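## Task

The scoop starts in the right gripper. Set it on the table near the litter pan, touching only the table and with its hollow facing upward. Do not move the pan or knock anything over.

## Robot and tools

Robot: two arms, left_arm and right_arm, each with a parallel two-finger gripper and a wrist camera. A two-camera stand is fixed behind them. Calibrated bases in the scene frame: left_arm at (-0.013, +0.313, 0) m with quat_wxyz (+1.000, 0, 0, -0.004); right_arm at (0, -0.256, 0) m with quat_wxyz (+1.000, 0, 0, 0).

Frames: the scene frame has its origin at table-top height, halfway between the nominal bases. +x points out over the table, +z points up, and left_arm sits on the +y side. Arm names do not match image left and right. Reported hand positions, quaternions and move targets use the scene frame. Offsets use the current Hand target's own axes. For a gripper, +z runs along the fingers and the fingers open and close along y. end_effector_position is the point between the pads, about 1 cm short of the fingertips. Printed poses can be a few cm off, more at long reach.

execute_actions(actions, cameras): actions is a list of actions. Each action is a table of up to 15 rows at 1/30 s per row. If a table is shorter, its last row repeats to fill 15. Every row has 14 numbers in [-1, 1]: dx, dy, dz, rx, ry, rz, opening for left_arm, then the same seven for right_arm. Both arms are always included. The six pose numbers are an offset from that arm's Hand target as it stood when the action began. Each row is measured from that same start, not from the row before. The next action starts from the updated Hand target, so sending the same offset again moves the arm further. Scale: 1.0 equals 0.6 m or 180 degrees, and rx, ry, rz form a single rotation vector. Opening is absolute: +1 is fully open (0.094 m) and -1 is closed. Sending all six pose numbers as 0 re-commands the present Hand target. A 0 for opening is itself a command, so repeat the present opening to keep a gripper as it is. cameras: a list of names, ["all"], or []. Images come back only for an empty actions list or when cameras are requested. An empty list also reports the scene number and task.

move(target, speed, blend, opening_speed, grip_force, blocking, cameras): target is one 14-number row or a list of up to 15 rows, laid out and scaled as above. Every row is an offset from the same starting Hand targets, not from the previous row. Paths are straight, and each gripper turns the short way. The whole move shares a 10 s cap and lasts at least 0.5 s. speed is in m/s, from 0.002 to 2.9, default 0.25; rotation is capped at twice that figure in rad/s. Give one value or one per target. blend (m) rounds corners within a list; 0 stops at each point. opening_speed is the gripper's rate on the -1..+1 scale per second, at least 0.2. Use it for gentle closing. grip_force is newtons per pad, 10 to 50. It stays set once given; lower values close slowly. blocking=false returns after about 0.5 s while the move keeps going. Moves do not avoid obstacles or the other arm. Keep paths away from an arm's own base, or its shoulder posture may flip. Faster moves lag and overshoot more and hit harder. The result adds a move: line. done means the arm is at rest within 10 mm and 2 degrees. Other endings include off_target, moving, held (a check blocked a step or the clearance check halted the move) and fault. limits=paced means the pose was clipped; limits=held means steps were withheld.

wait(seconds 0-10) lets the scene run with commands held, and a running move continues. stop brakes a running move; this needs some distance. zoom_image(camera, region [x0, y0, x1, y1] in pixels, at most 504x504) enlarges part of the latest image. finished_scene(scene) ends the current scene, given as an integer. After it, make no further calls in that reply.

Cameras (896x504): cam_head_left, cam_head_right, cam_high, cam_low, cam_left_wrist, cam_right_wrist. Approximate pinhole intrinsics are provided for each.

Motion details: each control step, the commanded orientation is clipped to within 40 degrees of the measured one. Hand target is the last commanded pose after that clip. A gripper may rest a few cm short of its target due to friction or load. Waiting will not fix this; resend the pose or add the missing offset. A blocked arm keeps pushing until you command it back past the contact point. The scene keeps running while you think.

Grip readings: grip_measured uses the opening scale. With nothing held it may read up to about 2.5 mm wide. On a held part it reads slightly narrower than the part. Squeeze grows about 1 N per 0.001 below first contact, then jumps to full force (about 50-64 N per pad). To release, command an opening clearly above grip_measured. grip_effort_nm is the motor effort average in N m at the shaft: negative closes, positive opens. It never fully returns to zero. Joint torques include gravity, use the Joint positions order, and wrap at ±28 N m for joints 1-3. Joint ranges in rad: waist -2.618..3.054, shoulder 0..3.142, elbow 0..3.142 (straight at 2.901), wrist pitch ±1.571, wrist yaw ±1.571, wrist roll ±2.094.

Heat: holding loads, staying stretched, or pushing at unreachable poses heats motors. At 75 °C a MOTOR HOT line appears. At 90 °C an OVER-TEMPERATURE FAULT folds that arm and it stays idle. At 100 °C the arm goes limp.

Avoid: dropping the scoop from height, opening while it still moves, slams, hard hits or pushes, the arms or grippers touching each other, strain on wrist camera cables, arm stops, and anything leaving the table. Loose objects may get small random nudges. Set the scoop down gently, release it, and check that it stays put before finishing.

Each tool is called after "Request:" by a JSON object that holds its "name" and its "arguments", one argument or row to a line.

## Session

Request:
{"name": "execute_actions", "arguments": {
  "actions": []
}}

Request:
{"name": "zoom_image", "arguments": {
  "camera": "cam_high",
  "region": [350, 110, 610, 400]
}}

Scene clock: 0.00 s.
left_arm: end_effector_position=(+0.3211, +0.3351, +0.4128) grip_measured=+1.000 grip_effort_nm=n/a end_effector_quat_wxyz=(+0.691, +0.087, +0.714, +0.066) | right_arm: end_effector_position=(+0.4037, -0.2498, +0.3308) grip_measured=-0.619 grip_effort_nm=n/a end_effector_quat_wxyz=(+0.443, +0.392, +0.658, +0.466)
Joint positions: left_arm=[0.175 0.89 1.049 -0.194 0.194 0.224 0.094] | right_arm=[-0.183 1.165 0.982 -0.01 -0.448 1.263 0.018]
Joint velocities: within noise
Joint torques (N m): no reading
Heat: left arm: 32 °C; right arm: 35 °C.
Hand target: left_arm +0.3177, +0.3344, +0.4228; +0.701, +0.087, +0.705, +0.068 | right_arm +0.4020, -0.2493, +0.3569; +0.474, +0.366, +0.646, +0.473
Tool commands: left_gripper/opening=+1.0 right_gripper/opening=-0.980928

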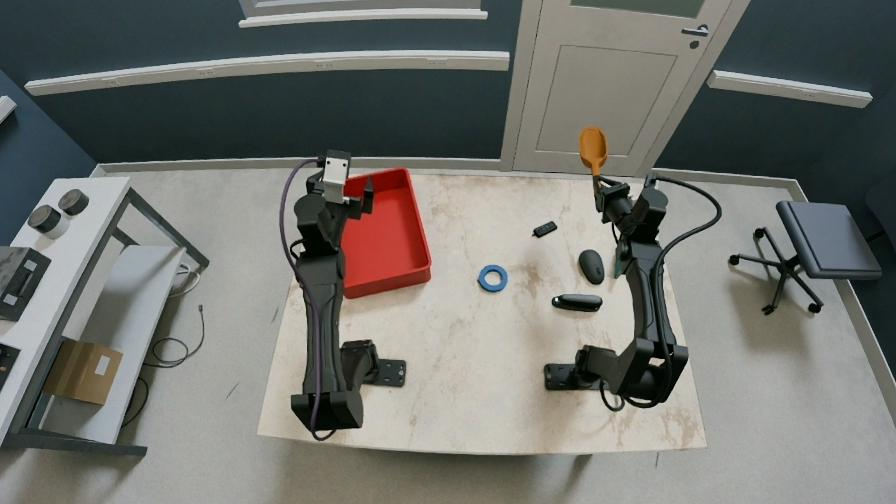

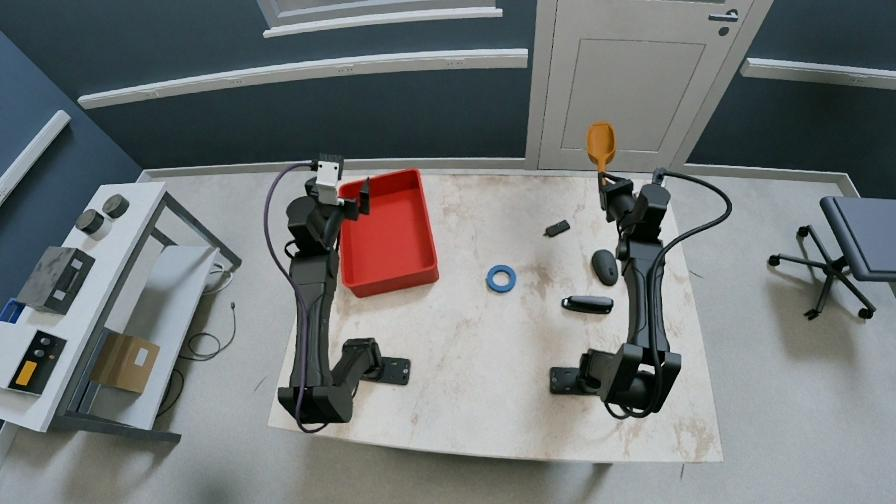

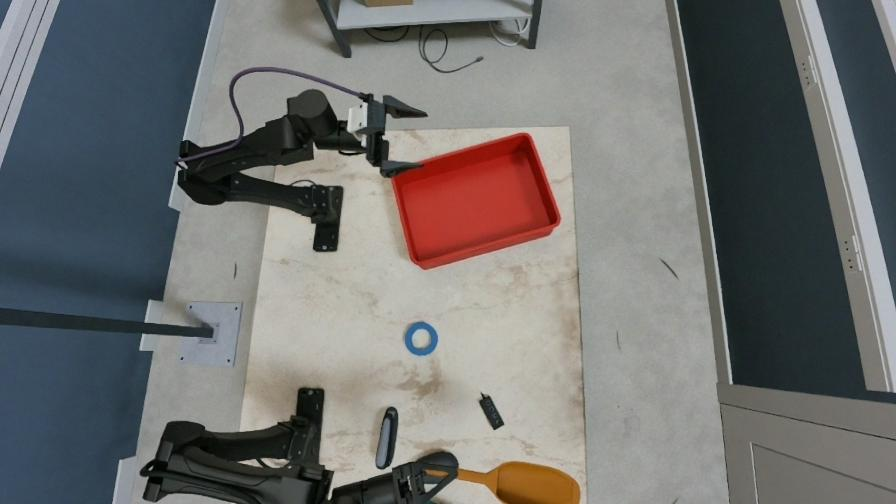

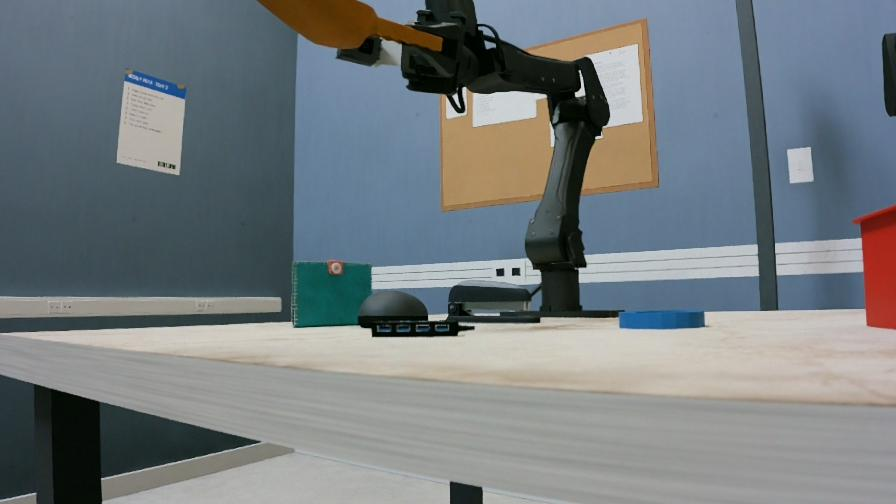

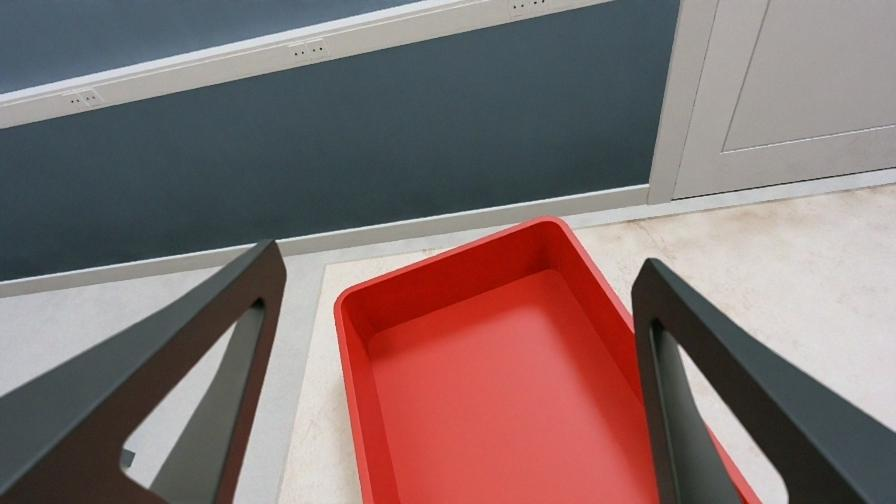

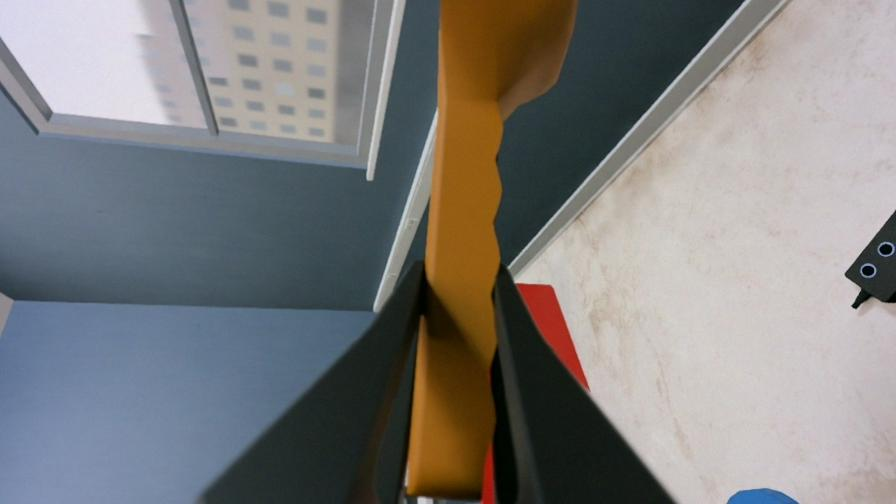

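Scaled by 1.738.

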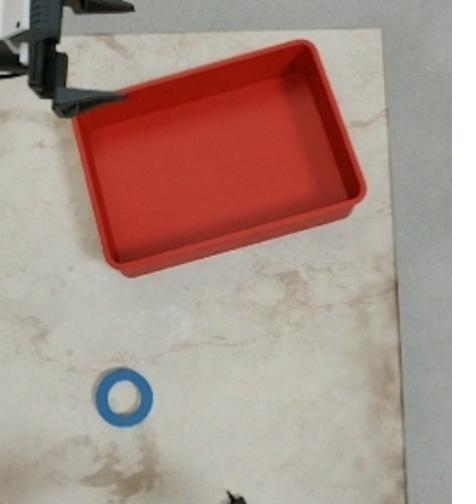

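Request:
{"name": "zoom_image", "arguments": {
  "camera": "cam_high",
  "region": [390, 200, 580, 300]
}}

Request:
{"name": "zoom_image", "arguments": {
  "camera": "cam_high",
  "region": [390, 424, 590, 504]
}}

Scaled by 2.653.

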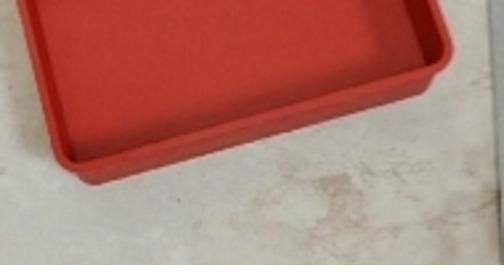

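Scaled by 2.520.

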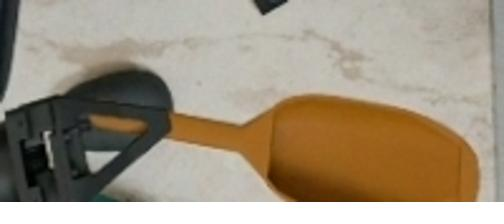

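Request:
{"name": "move", "arguments": {
  "target": [0,0,0,0,0,0,1, 0.7170,-0.1220,0.1140,0.0609,0.1267,0.0579,-0.980928],
  "speed": 0.4,
  "cameras": ["cam_high","cam_right_wrist"]
}}

Request:
{"name": "zoom_image", "arguments": {
  "camera": "cam_high",
  "region": [390, 190, 570, 310]
}}

Scene clock: 126.07 s.
left_arm: end_effector_position=(+0.3211, +0.3351, +0.4128) grip_measured=+1.000 grip_effort_nm=0.00 end_effector_quat_wxyz=(+0.691, +0.087, +0.714, +0.066) | right_arm: end_effector_position=(+0.3321, +0.1366, +0.1479) grip_measured=-0.619 grip_effort_nm=-1.03 end_effector_quat_wxyz=(+0.241, +0.365, +0.752, +0.493)
Joint positions: left_arm=[0.175 0.89 1.049 -0.194 0.194 0.224 0.094] | right_arm=[0.96 1.771 0.997 0.348 0.27 1.688 0.018]
Joint torques (N m): left_arm=[-0.05 -2.37 7.71 1.84 -0.01 -0.02] | right_arm=[-0.36 -7.21 9.81 2.34 0.34 -0.16]
Heat: left arm: 39 °C; right arm: 42 °C.
Hand target: left_arm +0.3177, +0.3344, +0.4228; +0.701, +0.087, +0.705, +0.068 | right_arm +0.3443, +0.1442, +0.1649; +0.256, +0.365, +0.733, +0.513
Off the commanded pose: left_arm 0.011 m, 2 deg | right_arm 0.022 m, 4 deg.
move: off_target (left_arm, right_arm)
Images, in order (width x height): cam_high 896x504, cam_right_wrist 896x504.

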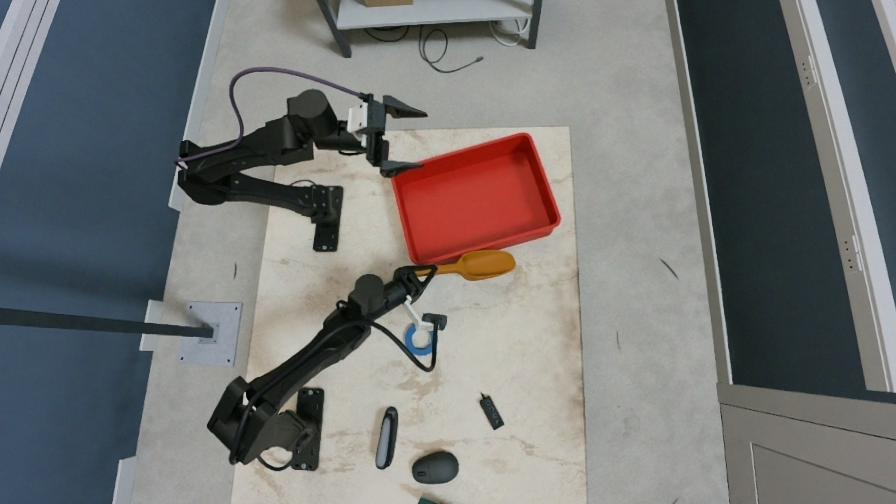

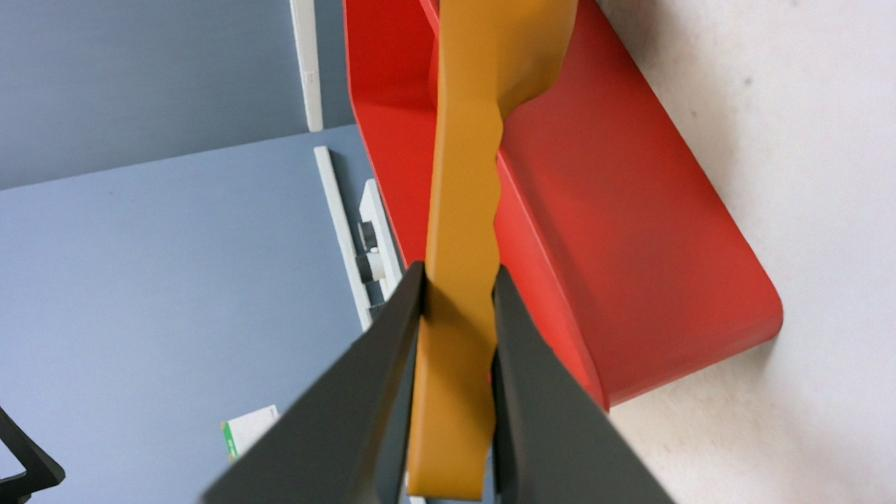

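Scaled by 2.800.

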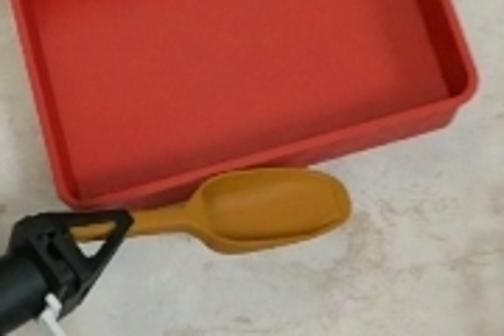

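Request:
{"name": "move", "arguments": {
  "target": [
    [0,0,0,0,0,0,1, 0.0077,-0.1007,0.0399,0,0.0329,-0.012,-0.980928],
    [0,0,0,0,0,0,1, 0.0077,-0.179,0.0683,0,0.0329,-0.012,-0.980928],
    [0,0,0,0,0,0,1, 0.0077,-0.179,0.0683,0,0.0329,-0.012,-0.15],
    [0,0,0,0,0,0,1, 0.0077,-0.2228,0.0843,0.0555,0.0318,-0.0148,-0.15],
    [0,0,0,0,0,0,1, 0.0077,-0.2228,0.0843,0.0555,0.0318,-0.0148,0.05]
  ],
  "speed": [0.2,0.05,0.05,0.06,0.06],
  "blend": [0.015,0,0,0,0],
  "opening_speed": 0.45,
  "cameras": ["cam_high","cam_right_wrist"]
}}

Request:
{"name": "zoom_image", "arguments": {
  "camera": "cam_high",
  "region": [390, 190, 570, 310]
}}

Scene clock: 189.03 s.
left_arm: end_effector_position=(+0.3211, +0.3351, +0.4128) grip_measured=+1.000 grip_effort_nm=-0.01 end_effector_quat_wxyz=(+0.691, +0.087, +0.714, +0.066) | right_arm: end_effector_position=(+0.3389, +0.1507, +0.0327) grip_measured=+0.048 grip_effort_nm=0.12 end_effector_quat_wxyz=(+0.197, +0.340, +0.789, +0.472)
Joint positions: left_arm=[0.175 0.89 1.049 -0.194 0.194 0.224 0.094] | right_arm=[0.919 2.089 0.963 0.625 0.133 1.654 0.049]
Joint torques (N m): left_arm=[-0.1 -2.36 7.73 1.82 -0.02 -0.02] | right_arm=[-0.79 -8.09 6.75 1.65 0.08 -0.09]
Heat: left arm: 41 °C; right arm: 44 °C.
Hand target: left_arm +0.3177, +0.3344, +0.4228; +0.701, +0.087, +0.705, +0.068 | right_arm +0.3430, +0.1489, +0.0220; +0.198, +0.343, +0.795, +0.459
Off the commanded pose: left_arm 0.011 m, 2 deg | right_arm 0.012 m, 2 deg.
move: off_target (left_arm, right_arm); target 3's new opening was sent with right_arm's hand 0.022 m and 3 deg from that target; target 5's new opening was sent with right_arm's hand 0.013 m and 2 deg from that target
Images, in order (width x height): cam_high 896x504, cam_right_wrist 896x504.

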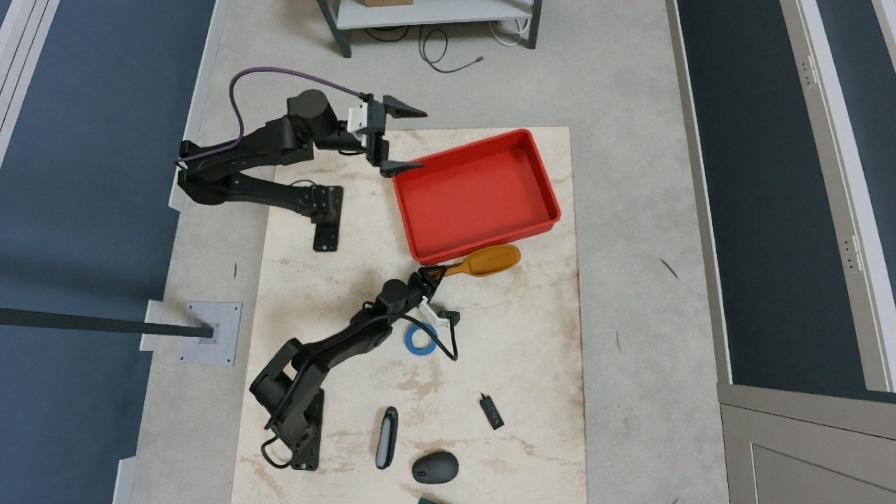

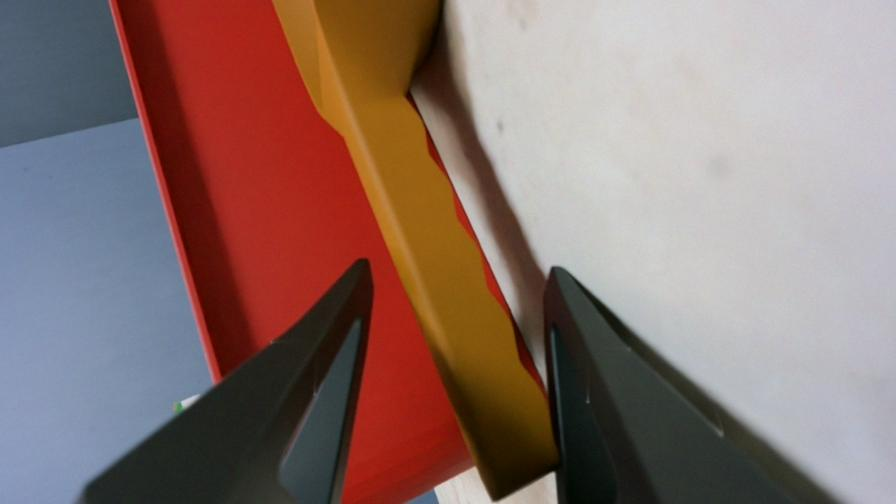

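Scaled by 2.800.

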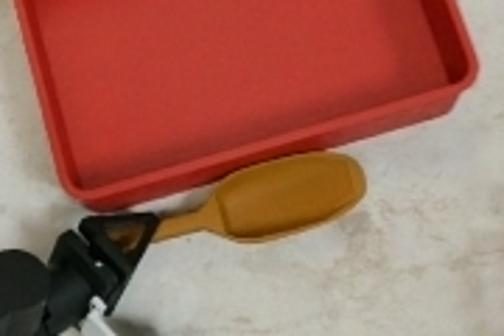

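Request:
{"name": "zoom_image", "arguments": {
  "camera": "cam_high",
  "region": [350, 110, 610, 400]
}}

Request:
{"name": "zoom_image", "arguments": {
  "camera": "cam_high",
  "region": [390, 200, 580, 300]
}}

Scaled by 1.738.

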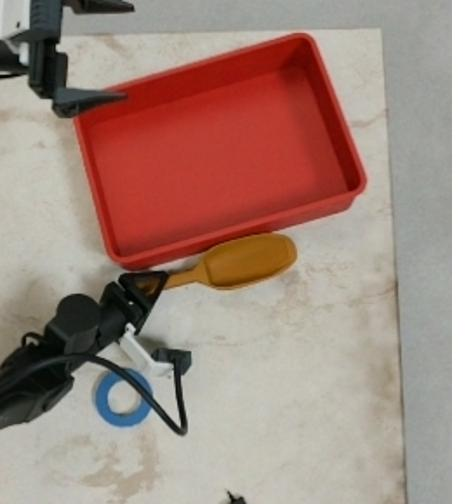

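Scaled by 2.653.

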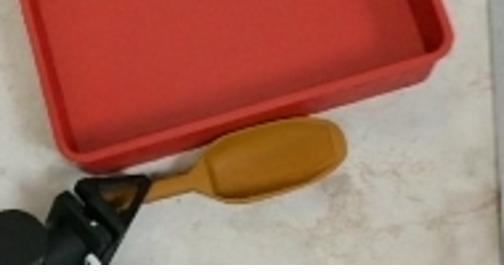

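Request:
{"name": "zoom_image", "arguments": {
  "camera": "cam_high",
  "region": [440, 220, 540, 290]
}}

Request:
{"name": "zoom_image", "arguments": {
  "camera": "cam_right_wrist",
  "region": [200, 0, 600, 300]
}}

Scaled by 5.040.

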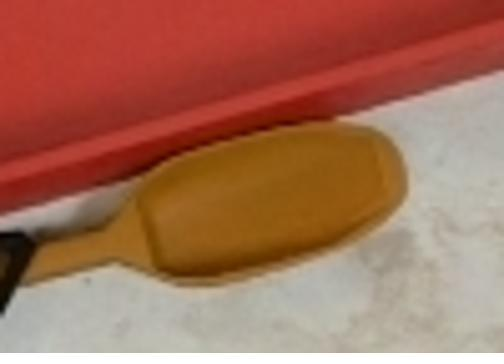

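Scaled by 1.260.

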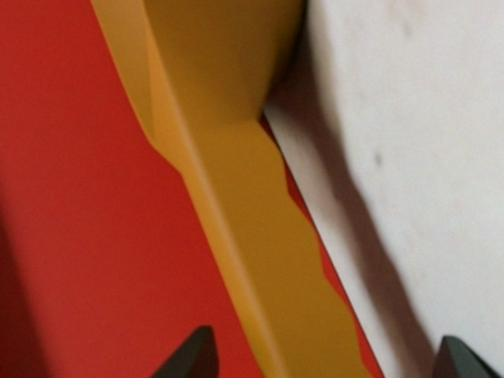

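Request:
{"name": "move", "arguments": {
  "target": [
    [0,0,0,0,0,0,1, 0,0.0664,-0.0383,-0.1,0,0,0.05],
    [0,0,0,0,0,0,1, 0,0.0664,-0.0383,-0.1,0,0,-0.980928],
    [0,0,0,0,0,0,1, -0.0365,0.1171,-0.0905,-0.0555,0,0,-0.980928]
  ],
  "speed": [0.12,0.12,0.12],
  "opening_speed": 0.6,
  "cameras": ["cam_high","cam_right_wrist"]
}}

Request:
{"name": "zoom_image", "arguments": {
  "camera": "cam_high",
  "region": [390, 200, 580, 300]
}}

Request:
{"name": "zoom_image", "arguments": {
  "camera": "cam_high",
  "region": [350, 110, 610, 400]
}}

Scene clock: 314.00 s.
left_arm: end_effector_position=(+0.3211, +0.3351, +0.4128) grip_measured=+1.000 grip_effort_nm=0.00 end_effector_quat_wxyz=(+0.691, +0.087, +0.714, +0.066) | right_arm: end_effector_position=(+0.3434, +0.1226, +0.0841) grip_measured=-0.622 grip_effort_nm=-1.03 end_effector_quat_wxyz=(+0.216, +0.333, +0.762, +0.512)
Joint positions: left_arm=[0.175 0.89 1.049 -0.194 0.194 0.224 0.094] | right_arm=[0.866 1.92 0.848 0.677 0.098 1.625 0.018]
Joint torques (N m): left_arm=[-0.09 -2.37 7.75 1.84 -0.01 -0.03] | right_arm=[-0.55 -13.12 7.58 1.7 0.06 -0.19]
Heat: left arm: 43 °C; right arm: 44 °C.
Hand target: left_arm +0.3177, +0.3344, +0.4228; +0.701, +0.087, +0.705, +0.068 | right_arm +0.3493, +0.1249, +0.1101; +0.227, +0.325, +0.752, +0.526
Off the commanded pose: left_arm 0.011 m, 2 deg | right_arm 0.027 m, 3 deg.
move: off_target (left_arm, right_arm)
Images, in order (width x height): cam_high 896x504, cam_right_wrist 896x504.

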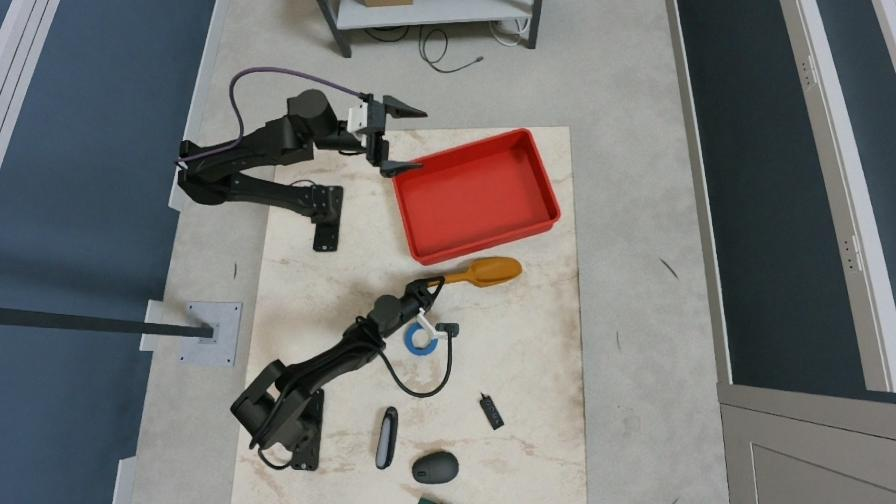

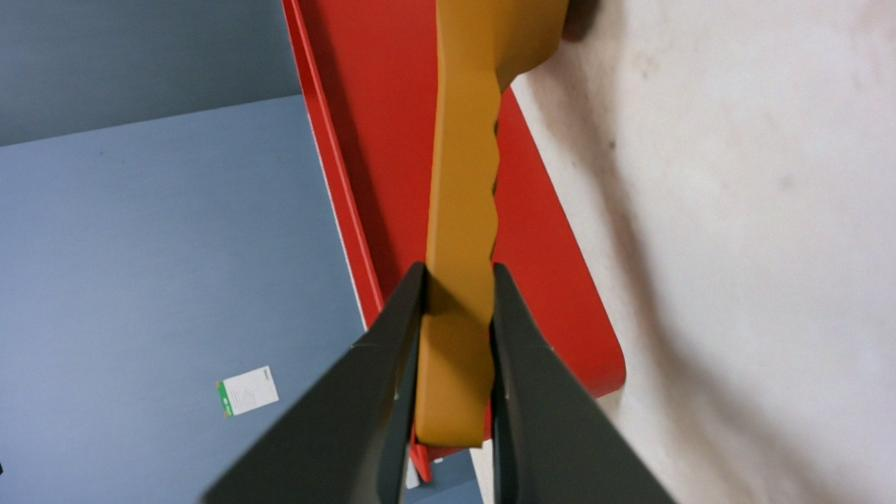

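Scaled by 2.653.

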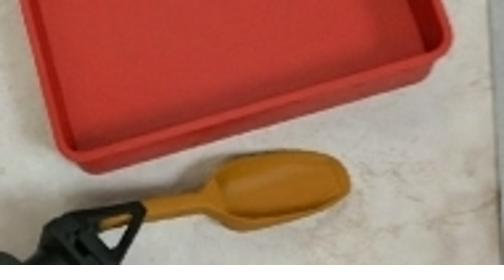

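Scaled by 1.738.

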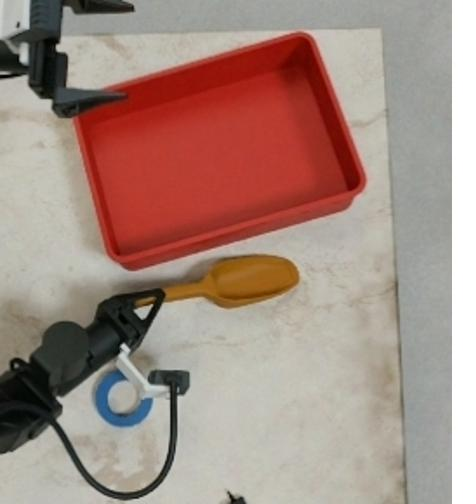

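Request:
{"name": "move", "arguments": {
  "target": [
    [0,0,0,0,0,0,1,0,-0.0910,0.0331,0,0.0261,-0.0095,-0.980928],
    [0,0,0,0,0,0,1,0,-0.0910,0.0331,0,0.0261,-0.0095,-0.15],
    [0,0,0,0,0,0,1,0,-0.1380,0.0502,0.0555,0.0253,-0.0118,-0.15],
    [0,0,0,0,0,0,1,0,-0.1380,0.0502,0.0555,0.0253,-0.0118,0.05]
  ],
  "speed": [0.05,0.05,0.06,0.06],
  "opening_speed": 0.45,
  "cameras": ["cam_high","cam_right_wrist"]
}}

Request:
{"name": "zoom_image", "arguments": {
  "camera": "cam_high",
  "region": [390, 200, 580, 300]
}}

Scene clock: 394.27 s.
left_arm: end_effector_position=(+0.3211, +0.3351, +0.4128) grip_measured=+1.000 grip_effort_nm=-0.01 end_effector_quat_wxyz=(+0.691, +0.087, +0.714, +0.066) | right_arm: end_effector_position=(+0.3456, +0.1264, +0.0322) grip_measured=+0.048 grip_effort_nm=0.12 end_effector_quat_wxyz=(+0.174, +0.310, +0.801, +0.481)
Joint positions: left_arm=[0.175 0.89 1.049 -0.194 0.194 0.224 0.094] | right_arm=[0.824 2.053 0.892 0.665 -0.027 1.577 0.049]
Joint torques (N m): left_arm=[-0.08 -2.43 7.69 1.83 0 -0.05] | right_arm=[-0.57 -7.73 6.57 1.65 0.08 -0.23]
Heat: left arm: 44 °C; right arm: 44 °C.
Hand target: left_arm +0.3177, +0.3344, +0.4228; +0.701, +0.087, +0.705, +0.068 | right_arm +0.3494, +0.1247, +0.0219; +0.178, +0.308, +0.810, +0.467
Off the commanded pose: left_arm 0.011 m, 2 deg | right_arm 0.011 m, 2 deg.
move: off_target (left_arm, right_arm); target 2's new opening was sent with right_arm's hand 0.022 m and 3 deg from that target
Images, in order (width x height): cam_high 896x504, cam_right_wrist 896x504.

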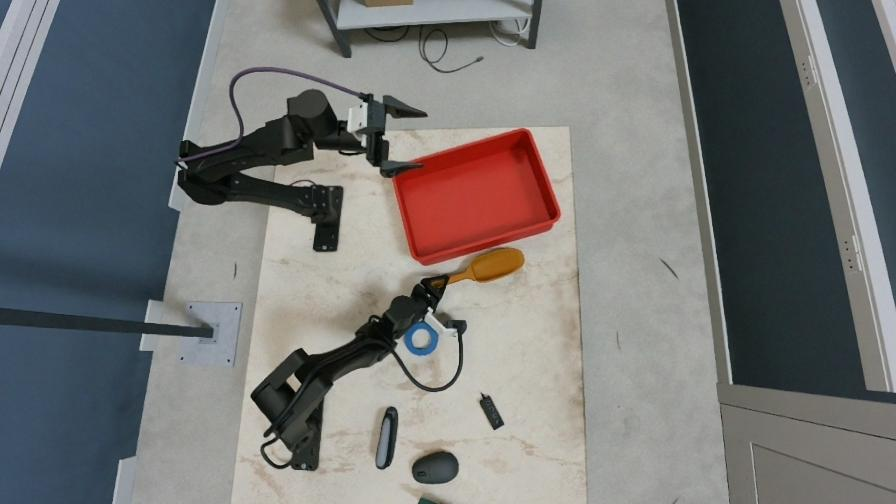

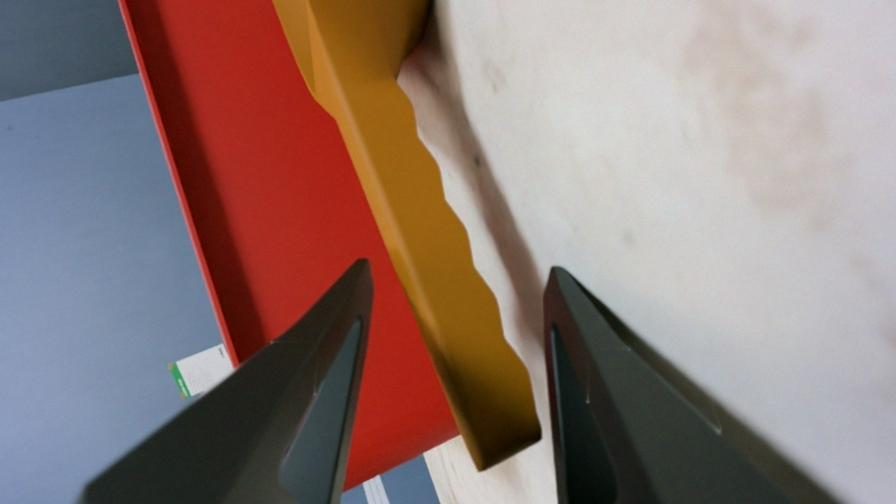

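Scaled by 2.653.

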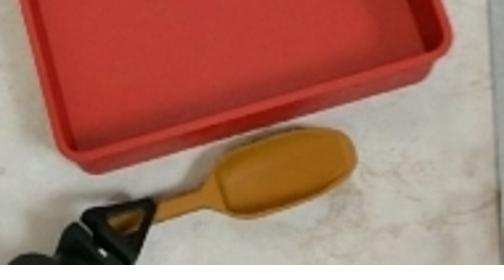

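Request:
{"name": "move", "arguments": {
  "target": [
    [0,0,0,0,0,0,1,0,-0.0442,-0.0899,0,0,0,0.05],
    [0,0,0,0,0,0,1,0,0.0693,-0.2132,0,0,0,0.05]
  ],
  "speed": [0.06,0.2],
  "blend": [0.01,0],
  "cameras": ["cam_high","cam_head_left","cam_right_wrist"]
}}

Request:
{"name": "zoom_image", "arguments": {
  "camera": "cam_high",
  "region": [390, 200, 580, 300]
}}

Scene clock: 420.77 s.
left_arm: end_effector_position=(+0.3211, +0.3351, +0.4128) grip_measured=+1.000 grip_effort_nm=0.00 end_effector_quat_wxyz=(+0.691, +0.087, +0.714, +0.066) | right_arm: end_effector_position=(+0.2806, +0.0541, +0.0999) grip_measured=+0.048 grip_effort_nm=0.10 end_effector_quat_wxyz=(+0.161, +0.317, +0.820, +0.448)
Joint positions: left_arm=[0.175 0.89 1.049 -0.194 0.194 0.224 0.094] | right_arm=[0.818 1.502 0.65 0.272 -0.032 1.574 0.049]
Joint torques (N m): left_arm=[-0.06 -2.4 7.76 1.84 -0.01 -0.03] | right_arm=[-0.72 -8.17 8.55 1.86 0.06 -0.24]
Heat: left arm: 44 °C; right arm: 43 °C.
Hand target: left_arm +0.3177, +0.3344, +0.4228; +0.701, +0.087, +0.705, +0.068 | right_arm +0.2895, +0.0577, +0.1220; +0.178, +0.308, +0.810, +0.467
Off the commanded pose: left_arm 0.011 m, 2 deg | right_arm 0.024 m, 3 deg.
move: off_target (left_arm, right_arm)
Images, in order (width x height): cam_head_left 896x504, cam_high 896x504, cam_right_wrist 896x504.

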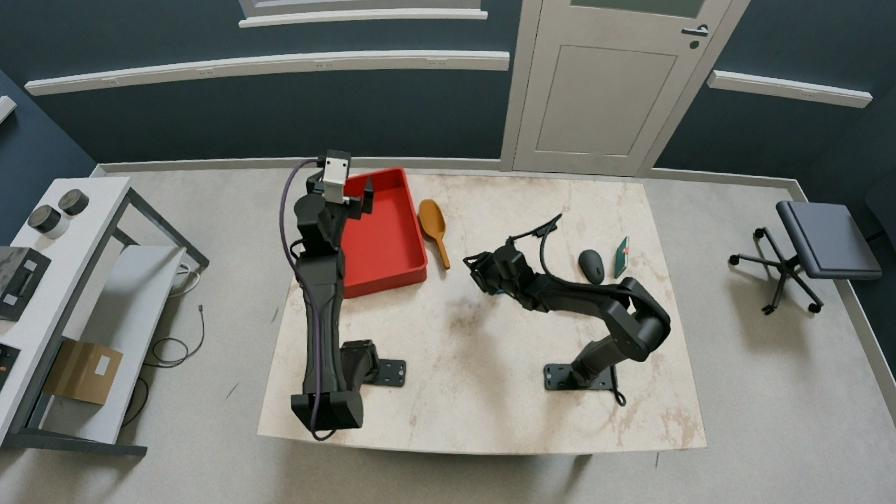

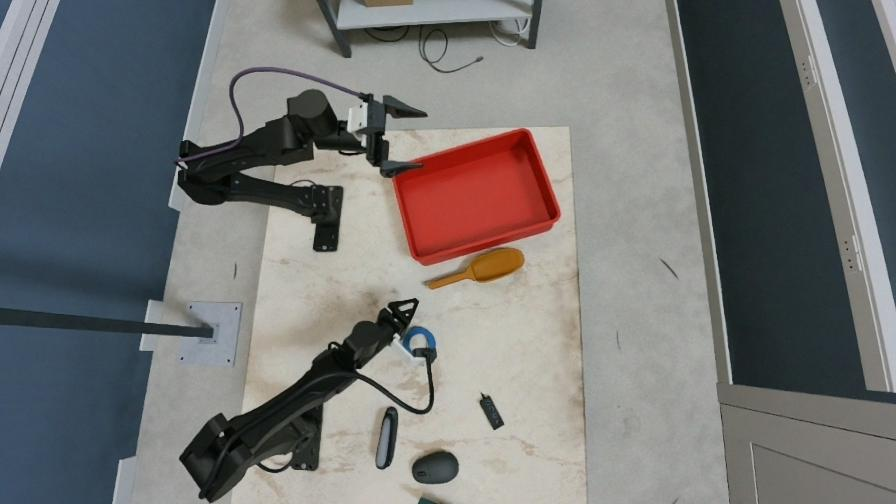

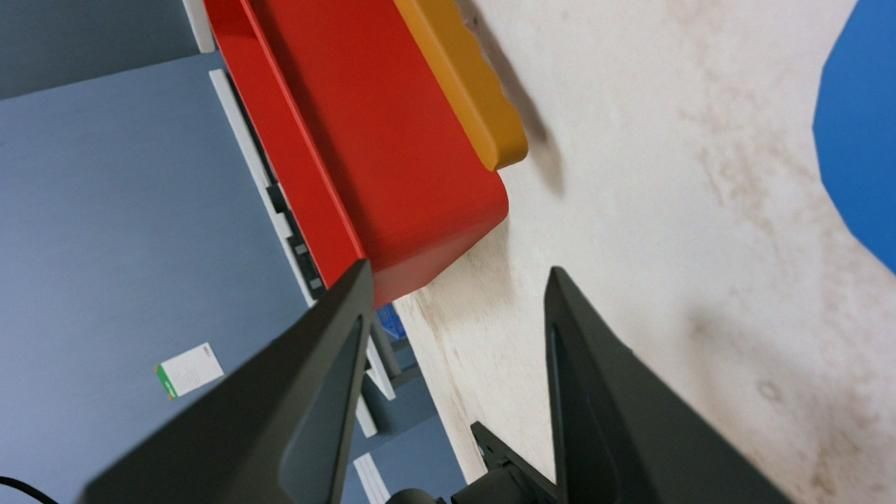

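Scaled by 2.653.

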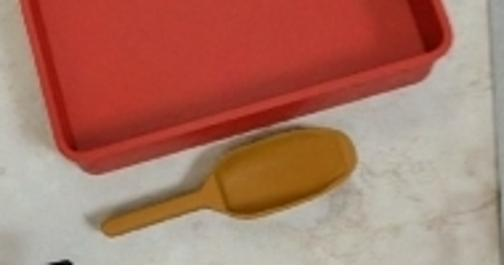

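Request:
{"name": "finished_scene", "arguments": {
  "scene": 3
}}

The scene is finished: the task was done.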